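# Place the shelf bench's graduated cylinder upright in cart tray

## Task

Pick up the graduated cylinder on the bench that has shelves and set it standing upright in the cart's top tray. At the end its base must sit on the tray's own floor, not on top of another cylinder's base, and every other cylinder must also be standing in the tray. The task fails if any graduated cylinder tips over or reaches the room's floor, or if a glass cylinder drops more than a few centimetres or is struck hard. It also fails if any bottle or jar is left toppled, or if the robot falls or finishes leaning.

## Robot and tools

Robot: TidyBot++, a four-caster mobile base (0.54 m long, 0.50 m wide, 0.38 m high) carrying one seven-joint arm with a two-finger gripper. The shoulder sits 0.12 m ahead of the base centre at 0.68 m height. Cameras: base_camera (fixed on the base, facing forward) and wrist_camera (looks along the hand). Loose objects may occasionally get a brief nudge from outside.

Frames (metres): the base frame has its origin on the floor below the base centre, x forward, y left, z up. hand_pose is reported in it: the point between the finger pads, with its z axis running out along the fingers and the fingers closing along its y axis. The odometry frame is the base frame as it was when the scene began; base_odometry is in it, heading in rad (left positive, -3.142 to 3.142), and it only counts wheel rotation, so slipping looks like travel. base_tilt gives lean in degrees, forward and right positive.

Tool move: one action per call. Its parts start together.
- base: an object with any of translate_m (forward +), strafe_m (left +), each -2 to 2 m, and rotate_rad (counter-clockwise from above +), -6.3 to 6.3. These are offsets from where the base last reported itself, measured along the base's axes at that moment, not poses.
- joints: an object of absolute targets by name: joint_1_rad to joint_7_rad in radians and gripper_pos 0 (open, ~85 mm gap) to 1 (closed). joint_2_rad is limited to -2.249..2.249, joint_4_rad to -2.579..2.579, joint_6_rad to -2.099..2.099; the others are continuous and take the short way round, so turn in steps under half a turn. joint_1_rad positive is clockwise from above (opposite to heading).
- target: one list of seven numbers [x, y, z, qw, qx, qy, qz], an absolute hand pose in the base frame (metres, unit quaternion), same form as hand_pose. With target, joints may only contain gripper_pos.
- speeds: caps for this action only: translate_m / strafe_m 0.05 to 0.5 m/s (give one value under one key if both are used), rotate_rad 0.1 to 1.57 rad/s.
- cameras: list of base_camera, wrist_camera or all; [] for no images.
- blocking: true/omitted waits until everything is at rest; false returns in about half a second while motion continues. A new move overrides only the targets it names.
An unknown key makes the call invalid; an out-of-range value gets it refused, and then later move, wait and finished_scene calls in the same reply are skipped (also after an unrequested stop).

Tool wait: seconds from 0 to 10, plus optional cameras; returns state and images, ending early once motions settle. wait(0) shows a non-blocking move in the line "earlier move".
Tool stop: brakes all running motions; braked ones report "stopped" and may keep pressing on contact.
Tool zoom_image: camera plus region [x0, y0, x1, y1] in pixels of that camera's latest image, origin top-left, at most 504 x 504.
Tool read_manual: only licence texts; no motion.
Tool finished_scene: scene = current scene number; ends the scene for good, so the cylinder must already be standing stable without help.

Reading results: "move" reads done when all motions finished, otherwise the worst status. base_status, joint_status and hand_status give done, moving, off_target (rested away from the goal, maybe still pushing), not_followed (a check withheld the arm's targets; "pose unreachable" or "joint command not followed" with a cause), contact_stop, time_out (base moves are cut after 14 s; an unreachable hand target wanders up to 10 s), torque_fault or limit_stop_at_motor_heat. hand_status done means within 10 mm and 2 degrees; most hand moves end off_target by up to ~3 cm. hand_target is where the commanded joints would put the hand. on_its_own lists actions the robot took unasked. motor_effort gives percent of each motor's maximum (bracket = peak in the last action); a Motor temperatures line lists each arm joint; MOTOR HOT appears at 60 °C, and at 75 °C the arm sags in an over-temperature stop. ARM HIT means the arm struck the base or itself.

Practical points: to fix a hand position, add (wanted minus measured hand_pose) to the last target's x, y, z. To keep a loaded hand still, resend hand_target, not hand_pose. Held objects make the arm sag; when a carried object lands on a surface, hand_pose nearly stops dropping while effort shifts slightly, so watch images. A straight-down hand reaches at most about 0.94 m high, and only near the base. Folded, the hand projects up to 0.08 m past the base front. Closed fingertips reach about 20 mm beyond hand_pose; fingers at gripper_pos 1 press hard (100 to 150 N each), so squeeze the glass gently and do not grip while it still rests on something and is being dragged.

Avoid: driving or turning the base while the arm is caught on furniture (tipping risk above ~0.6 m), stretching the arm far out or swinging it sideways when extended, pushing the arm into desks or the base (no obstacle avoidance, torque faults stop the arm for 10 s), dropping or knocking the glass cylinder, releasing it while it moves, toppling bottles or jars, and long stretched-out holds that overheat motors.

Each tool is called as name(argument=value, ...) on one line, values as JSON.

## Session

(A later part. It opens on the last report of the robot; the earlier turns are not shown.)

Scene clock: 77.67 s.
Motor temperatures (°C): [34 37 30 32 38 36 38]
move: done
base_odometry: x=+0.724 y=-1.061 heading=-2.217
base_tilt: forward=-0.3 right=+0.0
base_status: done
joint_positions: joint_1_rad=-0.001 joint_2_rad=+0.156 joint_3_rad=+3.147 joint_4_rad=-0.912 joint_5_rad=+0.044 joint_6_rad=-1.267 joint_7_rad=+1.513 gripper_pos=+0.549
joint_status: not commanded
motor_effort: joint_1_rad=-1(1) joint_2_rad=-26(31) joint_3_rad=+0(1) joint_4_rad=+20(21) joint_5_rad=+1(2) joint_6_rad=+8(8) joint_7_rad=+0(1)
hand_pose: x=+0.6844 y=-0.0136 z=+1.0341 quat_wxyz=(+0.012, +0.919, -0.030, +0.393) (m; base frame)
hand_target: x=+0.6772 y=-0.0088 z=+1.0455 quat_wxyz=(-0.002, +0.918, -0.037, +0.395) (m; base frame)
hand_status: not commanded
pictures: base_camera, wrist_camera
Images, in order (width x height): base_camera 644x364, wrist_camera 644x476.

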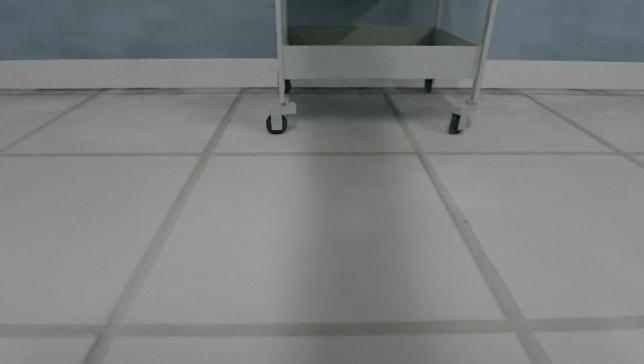

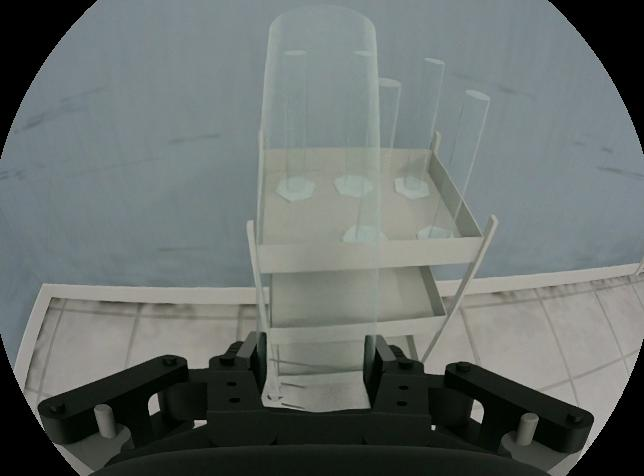

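move(base={"translate_m":-0.15,"strafe_m":0.02}, speeds={"translate_m":0.3}, cameras=[])

move(joints={"joint_2_rad":0.248,"joint_4_rad":-1.46,"joint_6_rad":0.19})

Scene clock: 84.07 s.
Motor temperatures (°C): [34 37 30 32 38 36 38]
move: done
base_odometry: x=+0.831 y=-0.954 heading=-2.217
base_tilt: forward=-0.3 right=+0.1
base_status: done
joint_positions: joint_1_rad=-0.001 joint_2_rad=+0.150 joint_3_rad=+3.147 joint_4_rad=-0.908 joint_5_rad=+0.044 joint_6_rad=-1.272 joint_7_rad=+1.513 gripper_pos=+0.549
joint_status: not commanded
motor_effort: joint_1_rad=-1(3) joint_2_rad=-26(30) joint_3_rad=+1(1) joint_4_rad=+20(21) joint_5_rad=+1(2) joint_6_rad=+7(8) joint_7_rad=+0(0)
hand_pose: x=+0.6813 y=-0.0136 z=+1.0385 quat_wxyz=(+0.012, +0.918, -0.031, +0.395) (m; base frame)
hand_target: x=+0.6772 y=-0.0088 z=+1.0455 quat_wxyz=(-0.002, +0.918, -0.037, +0.395) (m; base frame)
hand_status: not commanded
pictures: none
No camera images: "cameras" was empty.

Scene clock: 86.47 s.
Motor temperatures (°C): [34 37 30 32 38 36 38]
move: done
base_odometry: x=+0.831 y=-0.954 heading=-2.217
base_tilt: forward=-0.3 right=+0.0
base_status: not commanded
joint_positions: joint_1_rad=-0.001 joint_2_rad=+0.244 joint_3_rad=+3.147 joint_4_rad=-1.467 joint_5_rad=+0.044 joint_6_rad=+0.125 joint_7_rad=+1.513 gripper_pos=+0.549
joint_status: all done
motor_effort: joint_1_rad=-1(1) joint_2_rad=-33(35) joint_3_rad=+0(1) joint_4_rad=+24(25) joint_5_rad=+0(2) joint_6_rad=+10(11) joint_7_rad=+0(1)
hand_pose: x=+0.8434 y=+0.0008 z=+1.0410 quat_wxyz=(-0.005, +0.713, -0.004, +0.701) (m; base frame)
hand_target: x=+0.8446 y=-0.0026 z=+1.0631 quat_wxyz=(-0.016, +0.688, -0.018, +0.725) (m; base frame)
hand_status: not commanded
pictures: base_camera, wrist_camera
Images, in order (width x height): base_camera 644x364, wrist_camera 644x476.

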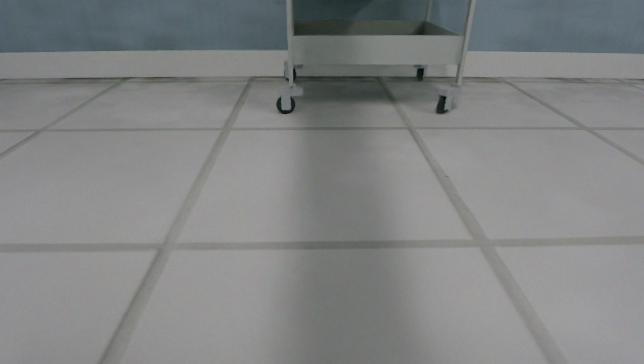

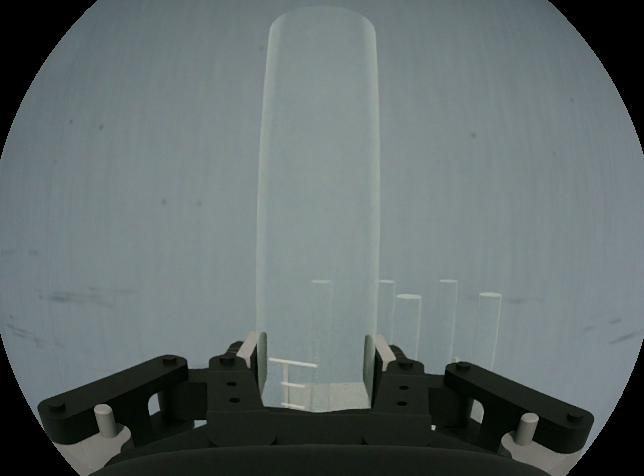

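zoom_image(camera="wrist_camera", region=[290, 260, 530, 400])

Scaled by 2.100.

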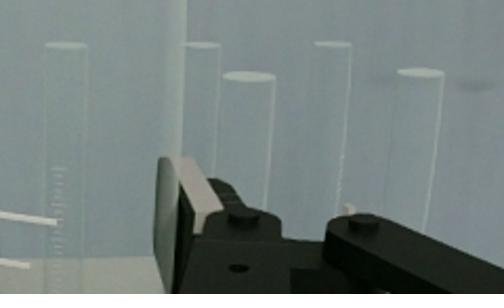

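move(base={"translate_m":0.3}, speeds={"translate_m":0.2})

Scene clock: 93.13 s.
Motor temperatures (°C): [34 37 30 32 38 36 38]
move: done
base_odometry: x=+0.650 y=-1.193 heading=-2.217
base_tilt: forward=-0.3 right=+0.1
base_status: done
joint_positions: joint_1_rad=-0.001 joint_2_rad=+0.254 joint_3_rad=+3.147 joint_4_rad=-1.469 joint_5_rad=+0.044 joint_6_rad=+0.130 joint_7_rad=+1.513 gripper_pos=+0.549
joint_status: not commanded
motor_effort: joint_1_rad=+0(1) joint_2_rad=-33(37) joint_3_rad=+0(1) joint_4_rad=+24(24) joint_5_rad=+0(1) joint_6_rad=+10(11) joint_7_rad=-1(1)
hand_pose: x=+0.8469 y=+0.0009 z=+1.0343 quat_wxyz=(-0.005, +0.715, -0.004, +0.699) (m; base frame)
hand_target: x=+0.8446 y=-0.0026 z=+1.0631 quat_wxyz=(-0.016, +0.688, -0.018, +0.725) (m; base frame)
hand_status: not commanded
pictures: base_camera, wrist_camera
Images, in order (width x height): base_camera 644x364, wrist_camera 644x476.

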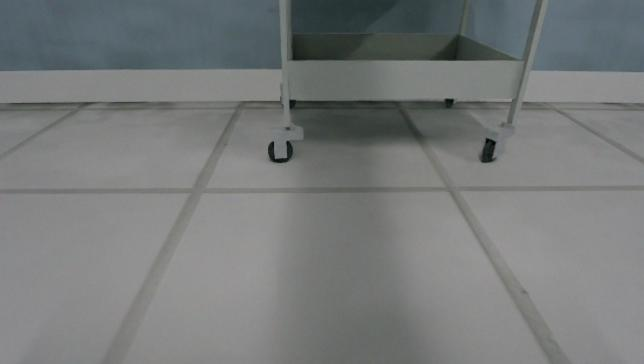

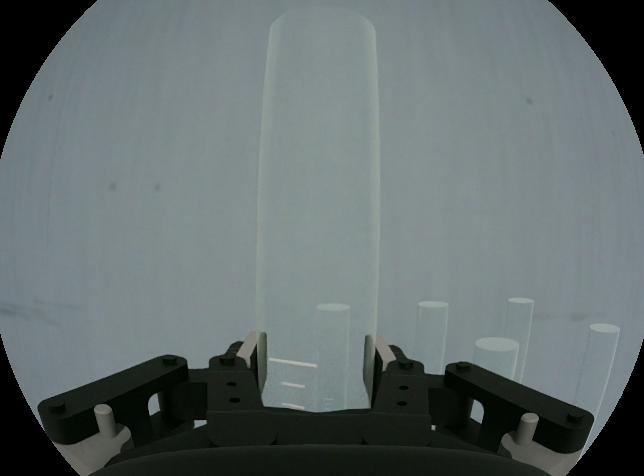

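move(base={"translate_m":0.11,"strafe_m":-0.006}, speeds={"translate_m":0.12})

zoom_image(camera="wrist_camera", region=[240, 250, 640, 450])

Scene clock: 98.60 s.
Motor temperatures (°C): [34 37 30 32 38 36 38]
move: done
base_odometry: x=+0.579 y=-1.278 heading=-2.217
base_tilt: forward=-0.2 right=+0.0
base_status: done
joint_positions: joint_1_rad=-0.001 joint_2_rad=+0.255 joint_3_rad=+3.147 joint_4_rad=-1.470 joint_5_rad=+0.044 joint_6_rad=+0.132 joint_7_rad=+1.513 gripper_pos=+0.549
joint_status: not commanded
motor_effort: joint_1_rad=-1(1) joint_2_rad=-33(36) joint_3_rad=+0(1) joint_4_rad=+24(25) joint_5_rad=+0(1) joint_6_rad=+10(11) joint_7_rad=+0(1)
hand_pose: x=+0.8471 y=+0.0009 z=+1.0337 quat_wxyz=(-0.005, +0.715, -0.004, +0.699) (m; base frame)
hand_target: x=+0.8446 y=-0.0026 z=+1.0631 quat_wxyz=(-0.016, +0.688, -0.018, +0.725) (m; base frame)
hand_status: not commanded
pictures: base_camera, wrist_camera
Images, in order (width x height): base_camera 644x364, wrist_camera 644x476.

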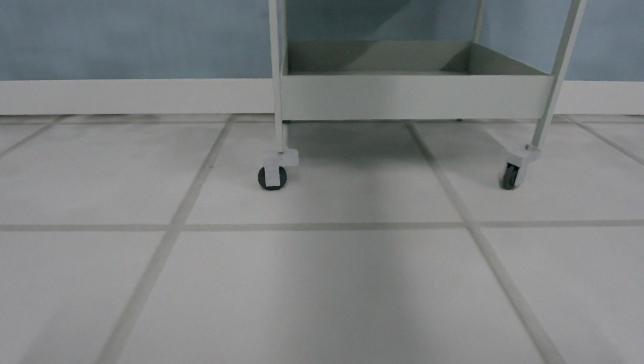

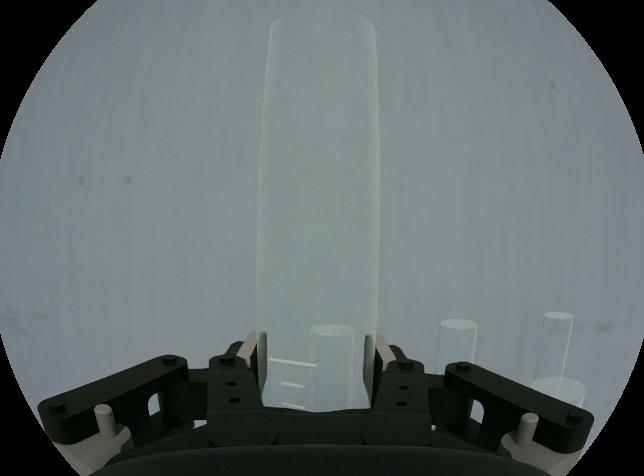

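Scaled by 1.260.

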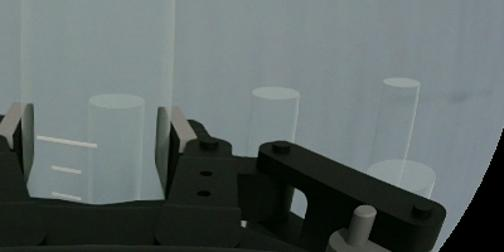

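move(base={"translate_m":0.04}, speeds={"translate_m":0.1})

zoom_image(camera="wrist_camera", region=[240, 250, 640, 450])

Scene clock: 103.60 s.
Motor temperatures (°C): [34 37 30 32 38 36 38]
move: done
base_odometry: x=+0.555 y=-1.310 heading=-2.217
base_tilt: forward=-0.3 right=+0.0
base_status: done
joint_positions: joint_1_rad=-0.001 joint_2_rad=+0.254 joint_3_rad=+3.147 joint_4_rad=-1.471 joint_5_rad=+0.044 joint_6_rad=+0.133 joint_7_rad=+1.513 gripper_pos=+0.549
joint_status: not commanded
motor_effort: joint_1_rad=+0(1) joint_2_rad=-34(36) joint_3_rad=+0(1) joint_4_rad=+24(25) joint_5_rad=+1(1) joint_6_rad=+10(11) joint_7_rad=+0(1)
hand_pose: x=+0.8468 y=+0.0009 z=+1.0339 quat_wxyz=(-0.005, +0.715, -0.004, +0.699) (m; base frame)
hand_target: x=+0.8446 y=-0.0026 z=+1.0631 quat_wxyz=(-0.016, +0.688, -0.018, +0.725) (m; base frame)
hand_status: not commanded
pictures: base_camera, wrist_camera
Images, in order (width x height): base_camera 644x364, wrist_camera 644x476.

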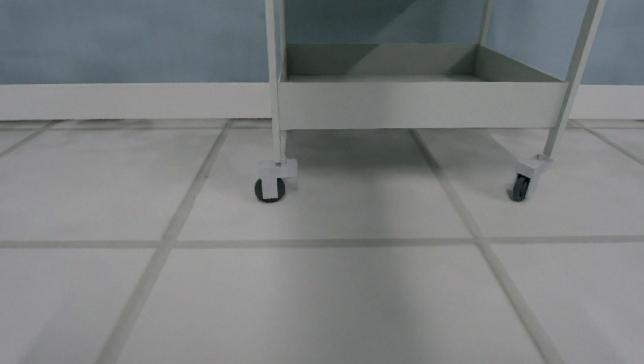

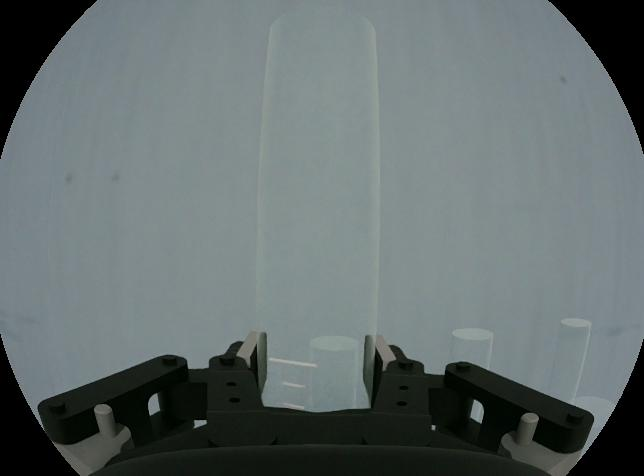

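Scaled by 1.260.

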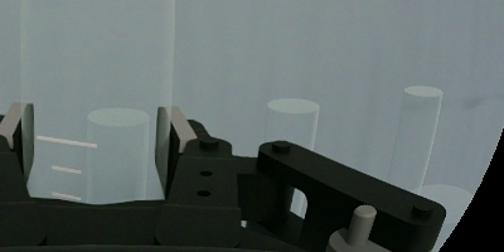

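move(joints={"joint_2_rad":0.312,"joint_4_rad":-1.60,"joint_6_rad":0.43})

Scene clock: 109.17 s.
Motor temperatures (°C): [34 37 30 32 38 36 38]
move: done
base_odometry: x=+0.555 y=-1.310 heading=-2.217
base_tilt: forward=-0.2 right=+0.0
base_status: not commanded
joint_positions: joint_1_rad=-0.001 joint_2_rad=+0.318 joint_3_rad=+3.147 joint_4_rad=-1.611 joint_5_rad=+0.044 joint_6_rad=+0.367 joint_7_rad=+1.513 gripper_pos=+0.549
joint_status: all done
motor_effort: joint_1_rad=-1(1) joint_2_rad=-35(38) joint_3_rad=+0(0) joint_4_rad=+23(25) joint_5_rad=+0(1) joint_6_rad=+9(11) joint_7_rad=+0(1)
hand_pose: x=+0.8562 y=+0.0040 z=+0.9735 quat_wxyz=(-0.010, +0.704, -0.001, +0.710) (m; base frame)
hand_target: x=+0.8546 y=-0.0011 z=+1.0046 quat_wxyz=(-0.018, +0.675, -0.016, +0.738) (m; base frame)
hand_status: not commanded
pictures: base_camera, wrist_camera
Images, in order (width x height): base_camera 644x364, wrist_camera 644x476.

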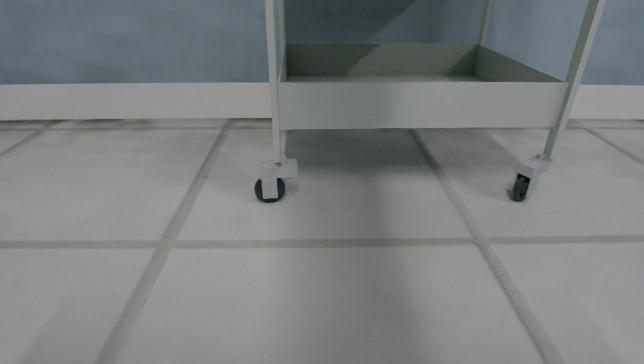

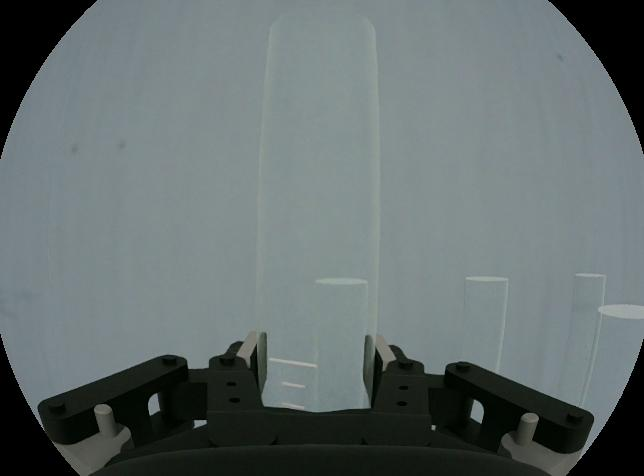

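move(base={"strafe_m":-0.008}, speeds={"strafe_m":0.05}, joints={"joint_2_rad":0.340,"joint_4_rad":-1.665,"joint_6_rad":0.525}, cameras=["wrist_camera"])

Scene clock: 113.00 s.
Motor temperatures (°C): [34 37 30 32 38 36 38]
move: done
base_odometry: x=+0.548 y=-1.305 heading=-2.217
base_tilt: forward=-0.3 right=+0.0
base_status: done
joint_positions: joint_1_rad=+0.000 joint_2_rad=+0.339 joint_3_rad=+3.148 joint_4_rad=-1.673 joint_5_rad=+0.044 joint_6_rad=+0.465 joint_7_rad=+1.513 gripper_pos=+0.549
joint_status: all done
motor_effort: joint_1_rad=+0(4) joint_2_rad=-35(37) joint_3_rad=+0(3) joint_4_rad=+22(24) joint_5_rad=+1(1) joint_6_rad=+10(11) joint_7_rad=+0(1)
hand_pose: x=+0.8543 y=+0.0040 z=+0.9521 quat_wxyz=(-0.011, +0.698, -0.001, +0.716) (m; base frame)
hand_target: x=+0.8546 y=-0.0006 z=+0.9744 quat_wxyz=(-0.019, +0.674, -0.016, +0.738) (m; base frame)
hand_status: not commanded
pictures: wrist_camera
Images, in order (width x height): wrist_camera 644x476.

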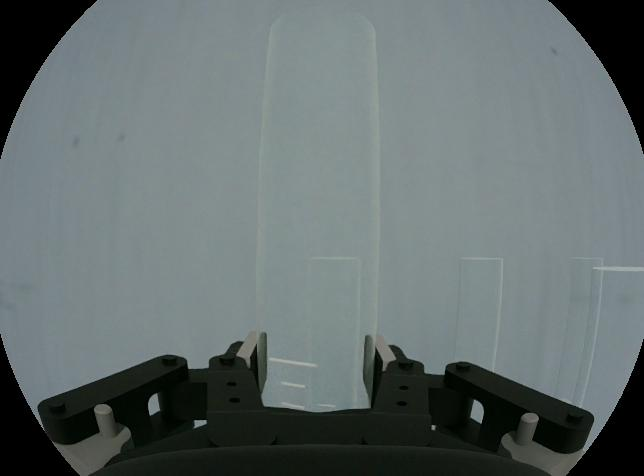

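move(joints={"joint_2_rad":0.380,"joint_4_rad":-1.735,"joint_6_rad":0.62}, cameras=["wrist_camera"])

Scene clock: 116.67 s.
Motor temperatures (°C): [34 37 30 32 38 36 38]
move: done
base_odometry: x=+0.548 y=-1.305 heading=-2.217
base_tilt: forward=-0.3 right=+0.0
base_status: not commanded
joint_positions: joint_1_rad=+0.000 joint_2_rad=+0.382 joint_3_rad=+3.148 joint_4_rad=-1.744 joint_5_rad=+0.044 joint_6_rad=+0.562 joint_7_rad=+1.513 gripper_pos=+0.549
joint_status: all done
motor_effort: joint_1_rad=+0(1) joint_2_rad=-35(38) joint_3_rad=+0(0) joint_4_rad=+21(24) joint_5_rad=+0(1) joint_6_rad=+10(11) joint_7_rad=+0(1)
hand_pose: x=+0.8544 y=+0.0052 z=+0.9084 quat_wxyz=(-0.013, +0.705, +0.000, +0.709) (m; base frame)
hand_target: x=+0.8545 y=+0.0000 z=+0.9333 quat_wxyz=(-0.020, +0.680, -0.016, +0.733) (m; base frame)
hand_status: not commanded
pictures: wrist_camera
Images, in order (width x height): wrist_camera 644x476.

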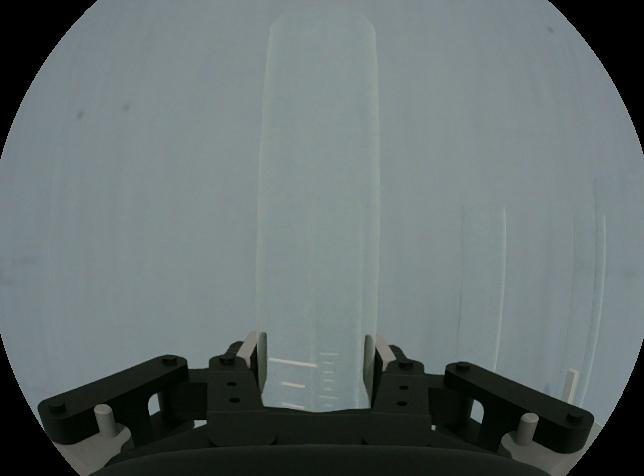

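move(joints={"joint_2_rad":0.404,"joint_4_rad":-1.772,"joint_6_rad":0.68}, cameras=["wrist_camera"])

Scene clock: 118.33 s.
Motor temperatures (°C): [34 37 30 32 38 36 38]
move: done
base_odometry: x=+0.548 y=-1.305 heading=-2.217
base_tilt: forward=-0.3 right=+0.0
base_status: not commanded
joint_positions: joint_1_rad=+0.000 joint_2_rad=+0.401 joint_3_rad=+3.148 joint_4_rad=-1.779 joint_5_rad=+0.044 joint_6_rad=+0.624 joint_7_rad=+1.513 gripper_pos=+0.549
joint_status: all done
motor_effort: joint_1_rad=-1(1) joint_2_rad=-35(37) joint_3_rad=+0(0) joint_4_rad=+21(22) joint_5_rad=+1(1) joint_6_rad=+9(11) joint_7_rad=+0(1)
hand_pose: x=+0.8524 y=+0.0059 z=+0.8941 quat_wxyz=(-0.014, +0.702, +0.000, +0.712) (m; base frame)
hand_target: x=+0.8534 y=+0.0003 z=+0.9130 quat_wxyz=(-0.021, +0.680, -0.016, +0.733) (m; base frame)
hand_status: not commanded
pictures: wrist_camera
Images, in order (width x height): wrist_camera 644x476.

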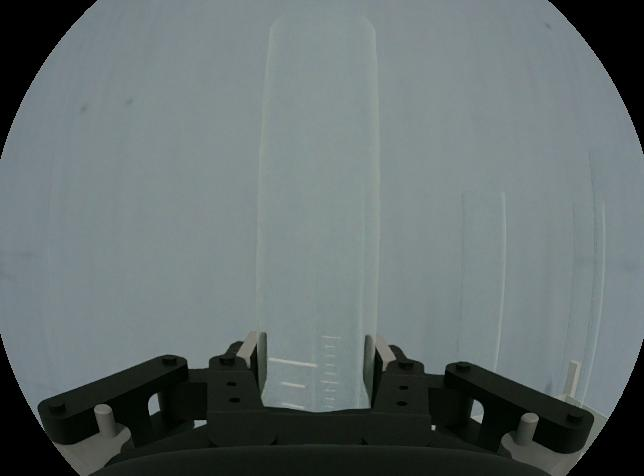

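move(joints={"joint_2_rad":0.422,"joint_4_rad":-1.798,"joint_6_rad":0.712}, cameras=[])

move(joints={"joint_2_rad":0.431,"joint_4_rad":-1.811,"joint_6_rad":0.735}, cameras=["wrist_camera"])

Scene clock: 120.17 s.
Motor temperatures (°C): [34 37 30 32 38 36 38]
move: done
base_odometry: x=+0.548 y=-1.305 heading=-2.217
base_tilt: forward=-0.3 right=+0.0
base_status: not commanded
joint_positions: joint_1_rad=+0.000 joint_2_rad=+0.418 joint_3_rad=+3.148 joint_4_rad=-1.804 joint_5_rad=+0.044 joint_6_rad=+0.657 joint_7_rad=+1.513 gripper_pos=+0.549
joint_status: all done
motor_effort: joint_1_rad=+0(1) joint_2_rad=-36(37) joint_3_rad=+0(0) joint_4_rad=+21(22) joint_5_rad=+0(1) joint_6_rad=+10(11) joint_7_rad=+0(1)
hand_pose: x=+0.8512 y=+0.0063 z=+0.8775 quat_wxyz=(-0.015, +0.705, +0.000, +0.709) (m; base frame)
hand_target: x=+0.8525 y=+0.0005 z=+0.8951 quat_wxyz=(-0.021, +0.684, -0.016, +0.729) (m; base frame)
hand_status: not commanded
pictures: none
No camera images: "cameras" was empty.

Scene clock: 120.73 s.
Motor temperatures (°C): [34 37 30 32 38 36 38]
move: done
base_odometry: x=+0.548 y=-1.305 heading=-2.217
base_tilt: forward=-0.3 right=+0.1
base_status: not commanded
joint_positions: joint_1_rad=+0.000 joint_2_rad=+0.425 joint_3_rad=+3.148 joint_4_rad=-1.816 joint_5_rad=+0.044 joint_6_rad=+0.679 joint_7_rad=+1.513 gripper_pos=+0.549
joint_status: all done
motor_effort: joint_1_rad=+0(1) joint_2_rad=-36(37) joint_3_rad=+0(0) joint_4_rad=+21(21) joint_5_rad=+0(1) joint_6_rad=+10(11) joint_7_rad=+0(0)
hand_pose: x=+0.8501 y=+0.0065 z=+0.8730 quat_wxyz=(-0.015, +0.704, +0.000, +0.710) (m; base frame)
hand_target: x=+0.8517 y=+0.0006 z=+0.8883 quat_wxyz=(-0.021, +0.684, -0.016, +0.729) (m; base frame)
hand_status: not commanded
pictures: wrist_camera
Images, in order (width x height): wrist_camera 644x476.

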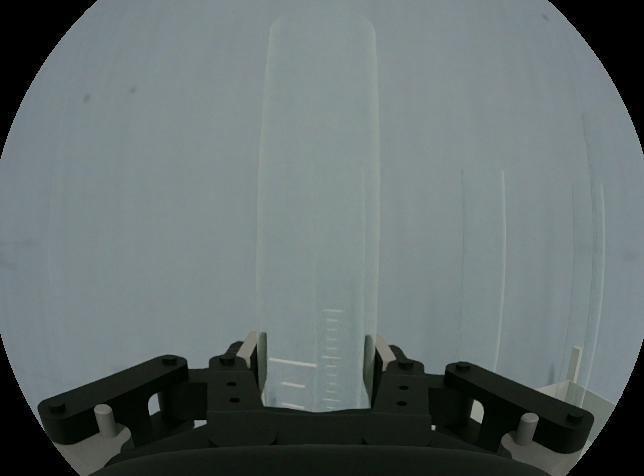

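move(joints={"joint_2_rad":0.440,"joint_4_rad":-1.824,"joint_6_rad":0.757}, cameras=[])

move(joints={"joint_2_rad":0.449,"joint_4_rad":-1.836,"joint_6_rad":0.778}, cameras=[])

Scene clock: 122.20 s.
Motor temperatures (°C): [34 37 30 32 38 36 38]
move: done
base_odometry: x=+0.548 y=-1.305 heading=-2.217
base_tilt: forward=-0.3 right=+0.1
base_status: not commanded
joint_positions: joint_1_rad=+0.000 joint_2_rad=+0.433 joint_3_rad=+3.148 joint_4_rad=-1.828 joint_5_rad=+0.044 joint_6_rad=+0.702 joint_7_rad=+1.513 gripper_pos=+0.549
joint_status: all done
motor_effort: joint_1_rad=-1(1) joint_2_rad=-35(37) joint_3_rad=+0(0) joint_4_rad=+20(21) joint_5_rad=+0(1) joint_6_rad=+10(11) joint_7_rad=+0(1)
hand_pose: x=+0.8492 y=+0.0068 z=+0.8668 quat_wxyz=(-0.016, +0.703, +0.001, +0.711) (m; base frame)
hand_target: x=+0.8508 y=+0.0008 z=+0.8814 quat_wxyz=(-0.021, +0.684, -0.016, +0.729) (m; base frame)
hand_status: not commanded
pictures: none
No camera images: "cameras" was empty.

Scene clock: 122.80 s.
Motor temperatures (°C): [34 37 30 32 38 36 38]
move: done
base_odometry: x=+0.548 y=-1.305 heading=-2.217
base_tilt: forward=-0.3 right=+0.0
base_status: not commanded
joint_positions: joint_1_rad=+0.000 joint_2_rad=+0.442 joint_3_rad=+3.148 joint_4_rad=-1.839 joint_5_rad=+0.044 joint_6_rad=+0.722 joint_7_rad=+1.513 gripper_pos=+0.549
joint_status: all done
motor_effort: joint_1_rad=+0(1) joint_2_rad=-36(37) joint_3_rad=+0(0) joint_4_rad=+20(21) joint_5_rad=+1(1) joint_6_rad=+10(11) joint_7_rad=+0(1)
hand_pose: x=+0.8485 y=+0.0070 z=+0.8604 quat_wxyz=(-0.016, +0.703, +0.001, +0.711) (m; base frame)
hand_target: x=+0.8499 y=+0.0009 z=+0.8747 quat_wxyz=(-0.021, +0.684, -0.015, +0.729) (m; base frame)
hand_status: not commanded
pictures: none
No camera images: "cameras" was empty.

move(joints={"joint_2_rad":0.458,"joint_4_rad":-1.848,"joint_6_rad":0.798}, cameras=[])

move(joints={"joint_2_rad":0.467,"joint_4_rad":-1.860,"joint_6_rad":0.819}, cameras=["wrist_camera"])

Scene clock: 125.10 s.
Motor temperatures (°C): [34 37 30 32 38 36 38]
move: done
base_odometry: x=+0.548 y=-1.305 heading=-2.217
base_tilt: forward=-0.2 right=+0.1
base_status: not commanded
joint_positions: joint_1_rad=+0.000 joint_2_rad=+0.448 joint_3_rad=+3.148 joint_4_rad=-1.850 joint_5_rad=+0.044 joint_6_rad=+0.744 joint_7_rad=+1.513 gripper_pos=+0.549
joint_status: all done
motor_effort: joint_1_rad=-1(2) joint_2_rad=-35(37) joint_3_rad=+0(1) joint_4_rad=+19(20) joint_5_rad=+0(1) joint_6_rad=+9(11) joint_7_rad=+0(1)
hand_pose: x=+0.8473 y=+0.0073 z=+0.8573 quat_wxyz=(-0.017, +0.701, +0.001, +0.713) (m; base frame)
hand_target: x=+0.8490 y=+0.0010 z=+0.8678 quat_wxyz=(-0.022, +0.684, -0.015, +0.729) (m; base frame)
hand_status: not commanded
pictures: none
No camera images: "cameras" was empty.

Scene clock: 125.63 s.
Motor temperatures (°C): [34 37 30 32 38 36 38]
move: done
base_odometry: x=+0.548 y=-1.305 heading=-2.217
base_tilt: forward=-0.3 right=+0.1
base_status: not commanded
joint_positions: joint_1_rad=+0.000 joint_2_rad=+0.452 joint_3_rad=+3.148 joint_4_rad=-1.858 joint_5_rad=+0.044 joint_6_rad=+0.768 joint_7_rad=+1.513 gripper_pos=+0.549
joint_status: all done
motor_effort: joint_1_rad=-1(2) joint_2_rad=-35(36) joint_3_rad=-1(2) joint_4_rad=+19(19) joint_5_rad=+0(1) joint_6_rad=+9(11) joint_7_rad=-1(2)
hand_pose: x=+0.8462 y=+0.0075 z=+0.8575 quat_wxyz=(-0.017, +0.697, +0.001, +0.717) (m; base frame)
hand_target: x=+0.8479 y=+0.0011 z=+0.8613 quat_wxyz=(-0.022, +0.684, -0.015, +0.729) (m; base frame)
hand_status: not commanded
pictures: wrist_camera
Images, in order (width x height): wrist_camera 644x476.

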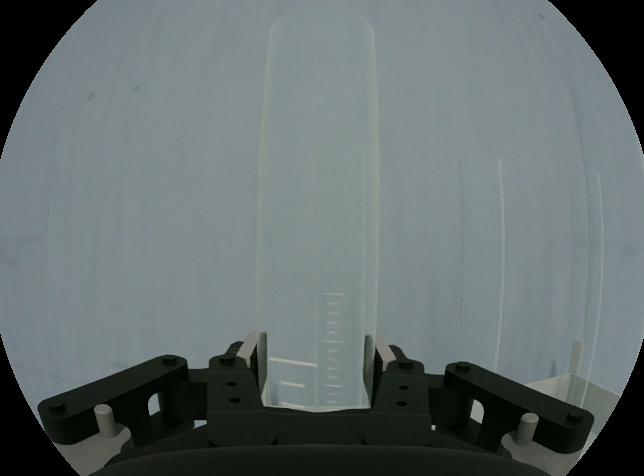

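move(joints={"joint_2_rad":0.460,"joint_4_rad":-1.852,"joint_6_rad":0.77}, cameras=[])

Scene clock: 127.77 s.
Motor temperatures (°C): [34 37 30 32 38 36 38]
move: done
base_odometry: x=+0.548 y=-1.305 heading=-2.217
base_tilt: forward=-0.2 right=+0.0
base_status: not commanded
joint_positions: joint_1_rad=+0.000 joint_2_rad=+0.448 joint_3_rad=+3.148 joint_4_rad=-1.857 joint_5_rad=+0.044 joint_6_rad=+0.758 joint_7_rad=+1.513 gripper_pos=+0.549
joint_status: all done
motor_effort: joint_1_rad=-1(2) joint_2_rad=-34(35) joint_3_rad=+0(1) joint_4_rad=+17(19) joint_5_rad=+0(1) joint_6_rad=+8(10) joint_7_rad=-1(1)
hand_pose: x=+0.8459 y=+0.0074 z=+0.8573 quat_wxyz=(-0.017, +0.699, +0.001, +0.715) (m; base frame)
hand_target: x=+0.8489 y=+0.0008 z=+0.8555 quat_wxyz=(-0.021, +0.697, -0.016, +0.717) (m; base frame)
hand_status: not commanded
pictures: none
No camera images: "cameras" was empty.

move(joints={"gripper_pos":0.5}, cameras=["wrist_camera"])

move(joints={"gripper_pos":0.35}, cameras=["wrist_camera"])

Scene clock: 129.53 s.
Motor temperatures (°C): [34 37 30 32 38 36 38]
move: done
base_odometry: x=+0.548 y=-1.305 heading=-2.217
base_tilt: forward=-0.3 right=+0.1
base_status: not commanded
joint_positions: joint_1_rad=+0.000 joint_2_rad=+0.448 joint_3_rad=+3.148 joint_4_rad=-1.857 joint_5_rad=+0.044 joint_6_rad=+0.758 joint_7_rad=+1.513 gripper_pos=+0.500
joint_status: all done
motor_effort: joint_1_rad=+0(1) joint_2_rad=-33(34) joint_3_rad=+1(1) joint_4_rad=+18(18) joint_5_rad=+0(1) joint_6_rad=+8(9) joint_7_rad=+0(1)
hand_pose: x=+0.8459 y=+0.0074 z=+0.8573 quat_wxyz=(-0.017, +0.699, +0.001, +0.715) (m; base frame)
hand_target: x=+0.8489 y=+0.0008 z=+0.8555 quat_wxyz=(-0.021, +0.697, -0.016, +0.717) (m; base frame)
hand_status: not commanded
pictures: wrist_camera
Images, in order (width x height): wrist_camera 644x476.

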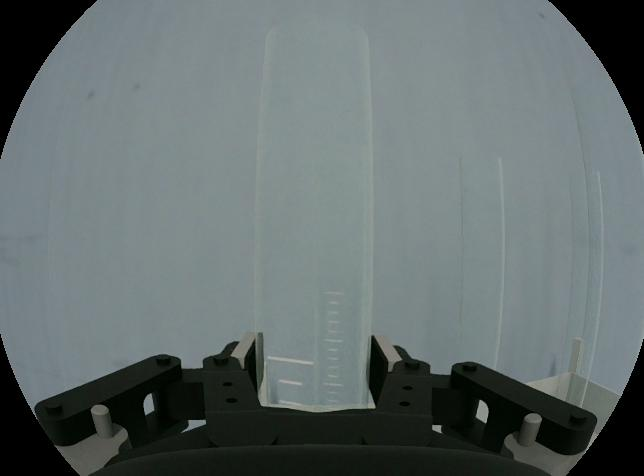

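Scene clock: 130.10 s.
Motor temperatures (°C): [34 37 30 32 38 36 38]
move: done
base_odometry: x=+0.548 y=-1.305 heading=-2.217
base_tilt: forward=-0.2 right=+0.1
base_status: not commanded
joint_positions: joint_1_rad=+0.000 joint_2_rad=+0.448 joint_3_rad=+3.148 joint_4_rad=-1.857 joint_5_rad=+0.044 joint_6_rad=+0.758 joint_7_rad=+1.513 gripper_pos=+0.350
joint_status: all done
motor_effort: joint_1_rad=-1(1) joint_2_rad=-34(34) joint_3_rad=+0(0) joint_4_rad=+18(18) joint_5_rad=+1(1) joint_6_rad=+8(9) joint_7_rad=+0(1)
hand_pose: x=+0.8459 y=+0.0074 z=+0.8573 quat_wxyz=(-0.017, +0.699, +0.001, +0.715) (m; base frame)
hand_target: x=+0.8489 y=+0.0008 z=+0.8555 quat_wxyz=(-0.021, +0.697, -0.016, +0.717) (m; base frame)
hand_status: not commanded
pictures: wrist_camera
Images, in order (width x height): wrist_camera 644x476.

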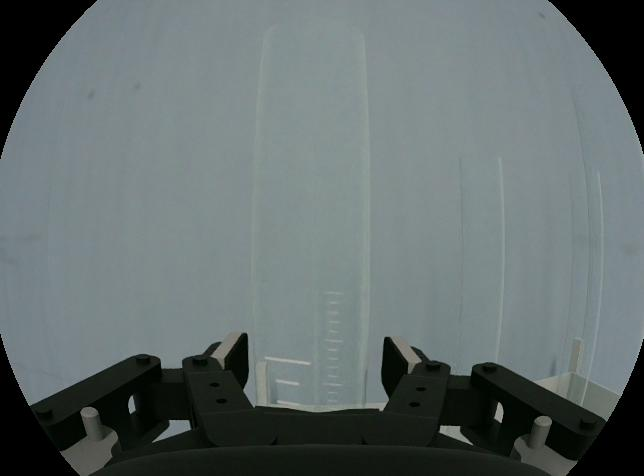

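move(joints={"gripper_pos":0.22}, cameras=[])

move(base={"translate_m":-0.3}, speeds={"translate_m":0.15})

move(base={"translate_m":0.05}, joints={"joint_2_rad":0.15,"joint_4_rad":-0.88,"joint_6_rad":-1.3}, cameras=["wrist_camera"])

zoom_image(camera="wrist_camera", region=[220, 60, 500, 340])

Scene clock: 132.17 s.
Motor temperatures (°C): [34 37 30 32 38 36 38]
move: done
base_odometry: x=+0.548 y=-1.305 heading=-2.217
base_tilt: forward=-0.2 right=+0.0
base_status: not commanded
joint_positions: joint_1_rad=+0.000 joint_2_rad=+0.448 joint_3_rad=+3.148 joint_4_rad=-1.857 joint_5_rad=+0.044 joint_6_rad=+0.758 joint_7_rad=+1.513 gripper_pos=+0.220
joint_status: all done
motor_effort: joint_1_rad=+0(1) joint_2_rad=-33(34) joint_3_rad=+0(0) joint_4_rad=+18(18) joint_5_rad=+0(1) joint_6_rad=+8(10) joint_7_rad=+0(1)
hand_pose: x=+0.8459 y=+0.0074 z=+0.8573 quat_wxyz=(-0.017, +0.699, +0.001, +0.715) (m; base frame)
hand_target: x=+0.8489 y=+0.0008 z=+0.8555 quat_wxyz=(-0.021, +0.697, -0.016, +0.717) (m; base frame)
hand_status: not commanded
pictures: none
No camera images: "cameras" was empty.

Scene clock: 134.77 s.
Motor temperatures (°C): [34 37 30 32 38 36 38]
move: done
base_odometry: x=+0.729 y=-1.065 heading=-2.217
base_tilt: forward=-0.3 right=+0.0
base_status: done
joint_positions: joint_1_rad=+0.000 joint_2_rad=+0.449 joint_3_rad=+3.148 joint_4_rad=-1.857 joint_5_rad=+0.044 joint_6_rad=+0.758 joint_7_rad=+1.513 gripper_pos=+0.220
joint_status: not commanded
motor_effort: joint_1_rad=+0(1) joint_2_rad=-32(35) joint_3_rad=+0(1) joint_4_rad=+17(19) joint_5_rad=+1(1) joint_6_rad=+9(9) joint_7_rad=+0(1)
hand_pose: x=+0.8459 y=+0.0074 z=+0.8572 quat_wxyz=(-0.017, +0.699, +0.001, +0.715) (m; base frame)
hand_target: x=+0.8489 y=+0.0008 z=+0.8555 quat_wxyz=(-0.021, +0.697, -0.016, +0.717) (m; base frame)
hand_status: not commanded
pictures: base_camera, wrist_camera
Images, in order (width x height): base_camera 644x364, wrist_camera 644x476.

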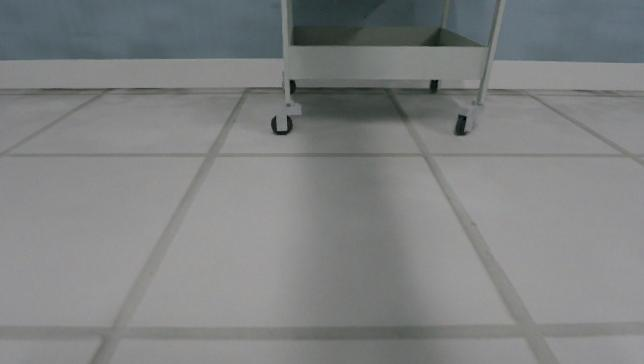

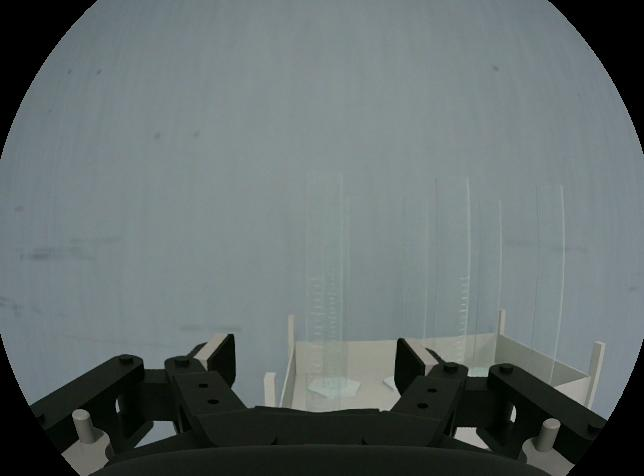

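Scene clock: 137.73 s.
Motor temperatures (°C): [34 37 30 32 38 36 38]
move: done
base_odometry: x=+0.699 y=-1.105 heading=-2.216
base_tilt: forward=-0.3 right=+0.1
base_status: done
joint_positions: joint_1_rad=+0.000 joint_2_rad=+0.142 joint_3_rad=+3.148 joint_4_rad=-0.902 joint_5_rad=+0.044 joint_6_rad=-1.253 joint_7_rad=+1.513 gripper_pos=+0.220
joint_status: all done
motor_effort: joint_1_rad=+0(1) joint_2_rad=-24(38) joint_3_rad=+1(1) joint_4_rad=+19(22) joint_5_rad=+0(1) joint_6_rad=+7(10) joint_7_rad=+0(1)
hand_pose: x=+0.6831 y=-0.0146 z=+1.0499 quat_wxyz=(+0.012, +0.911, -0.031, +0.410) (m; base frame)
hand_target: x=+0.6772 y=-0.0088 z=+1.0454 quat_wxyz=(-0.002, +0.918, -0.037, +0.395) (m; base frame)
hand_status: not commanded
pictures: wrist_camera
Images, in order (width x height): wrist_camera 644x476.

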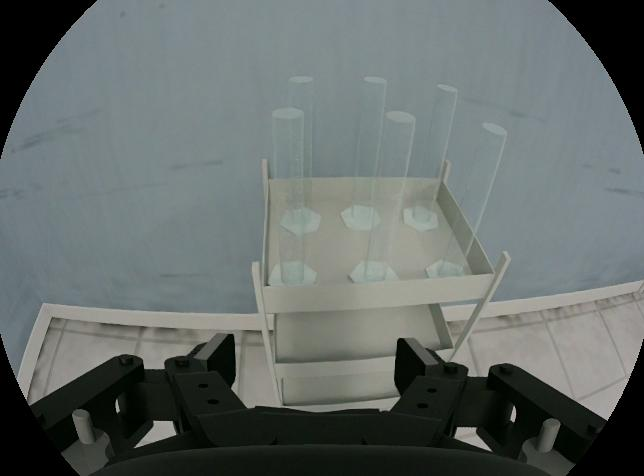

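Scaled by 1.800.

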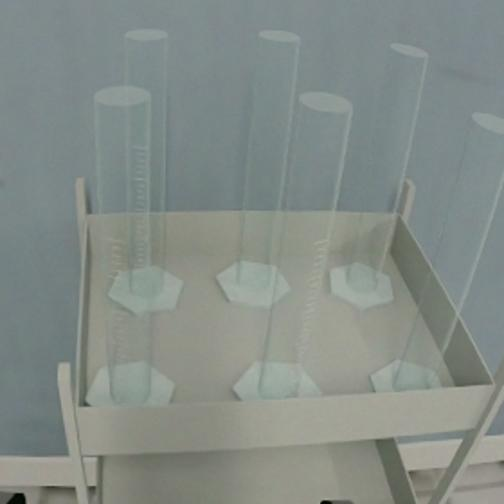

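finished_scene(scene=2)

The scene is finished: the task was done.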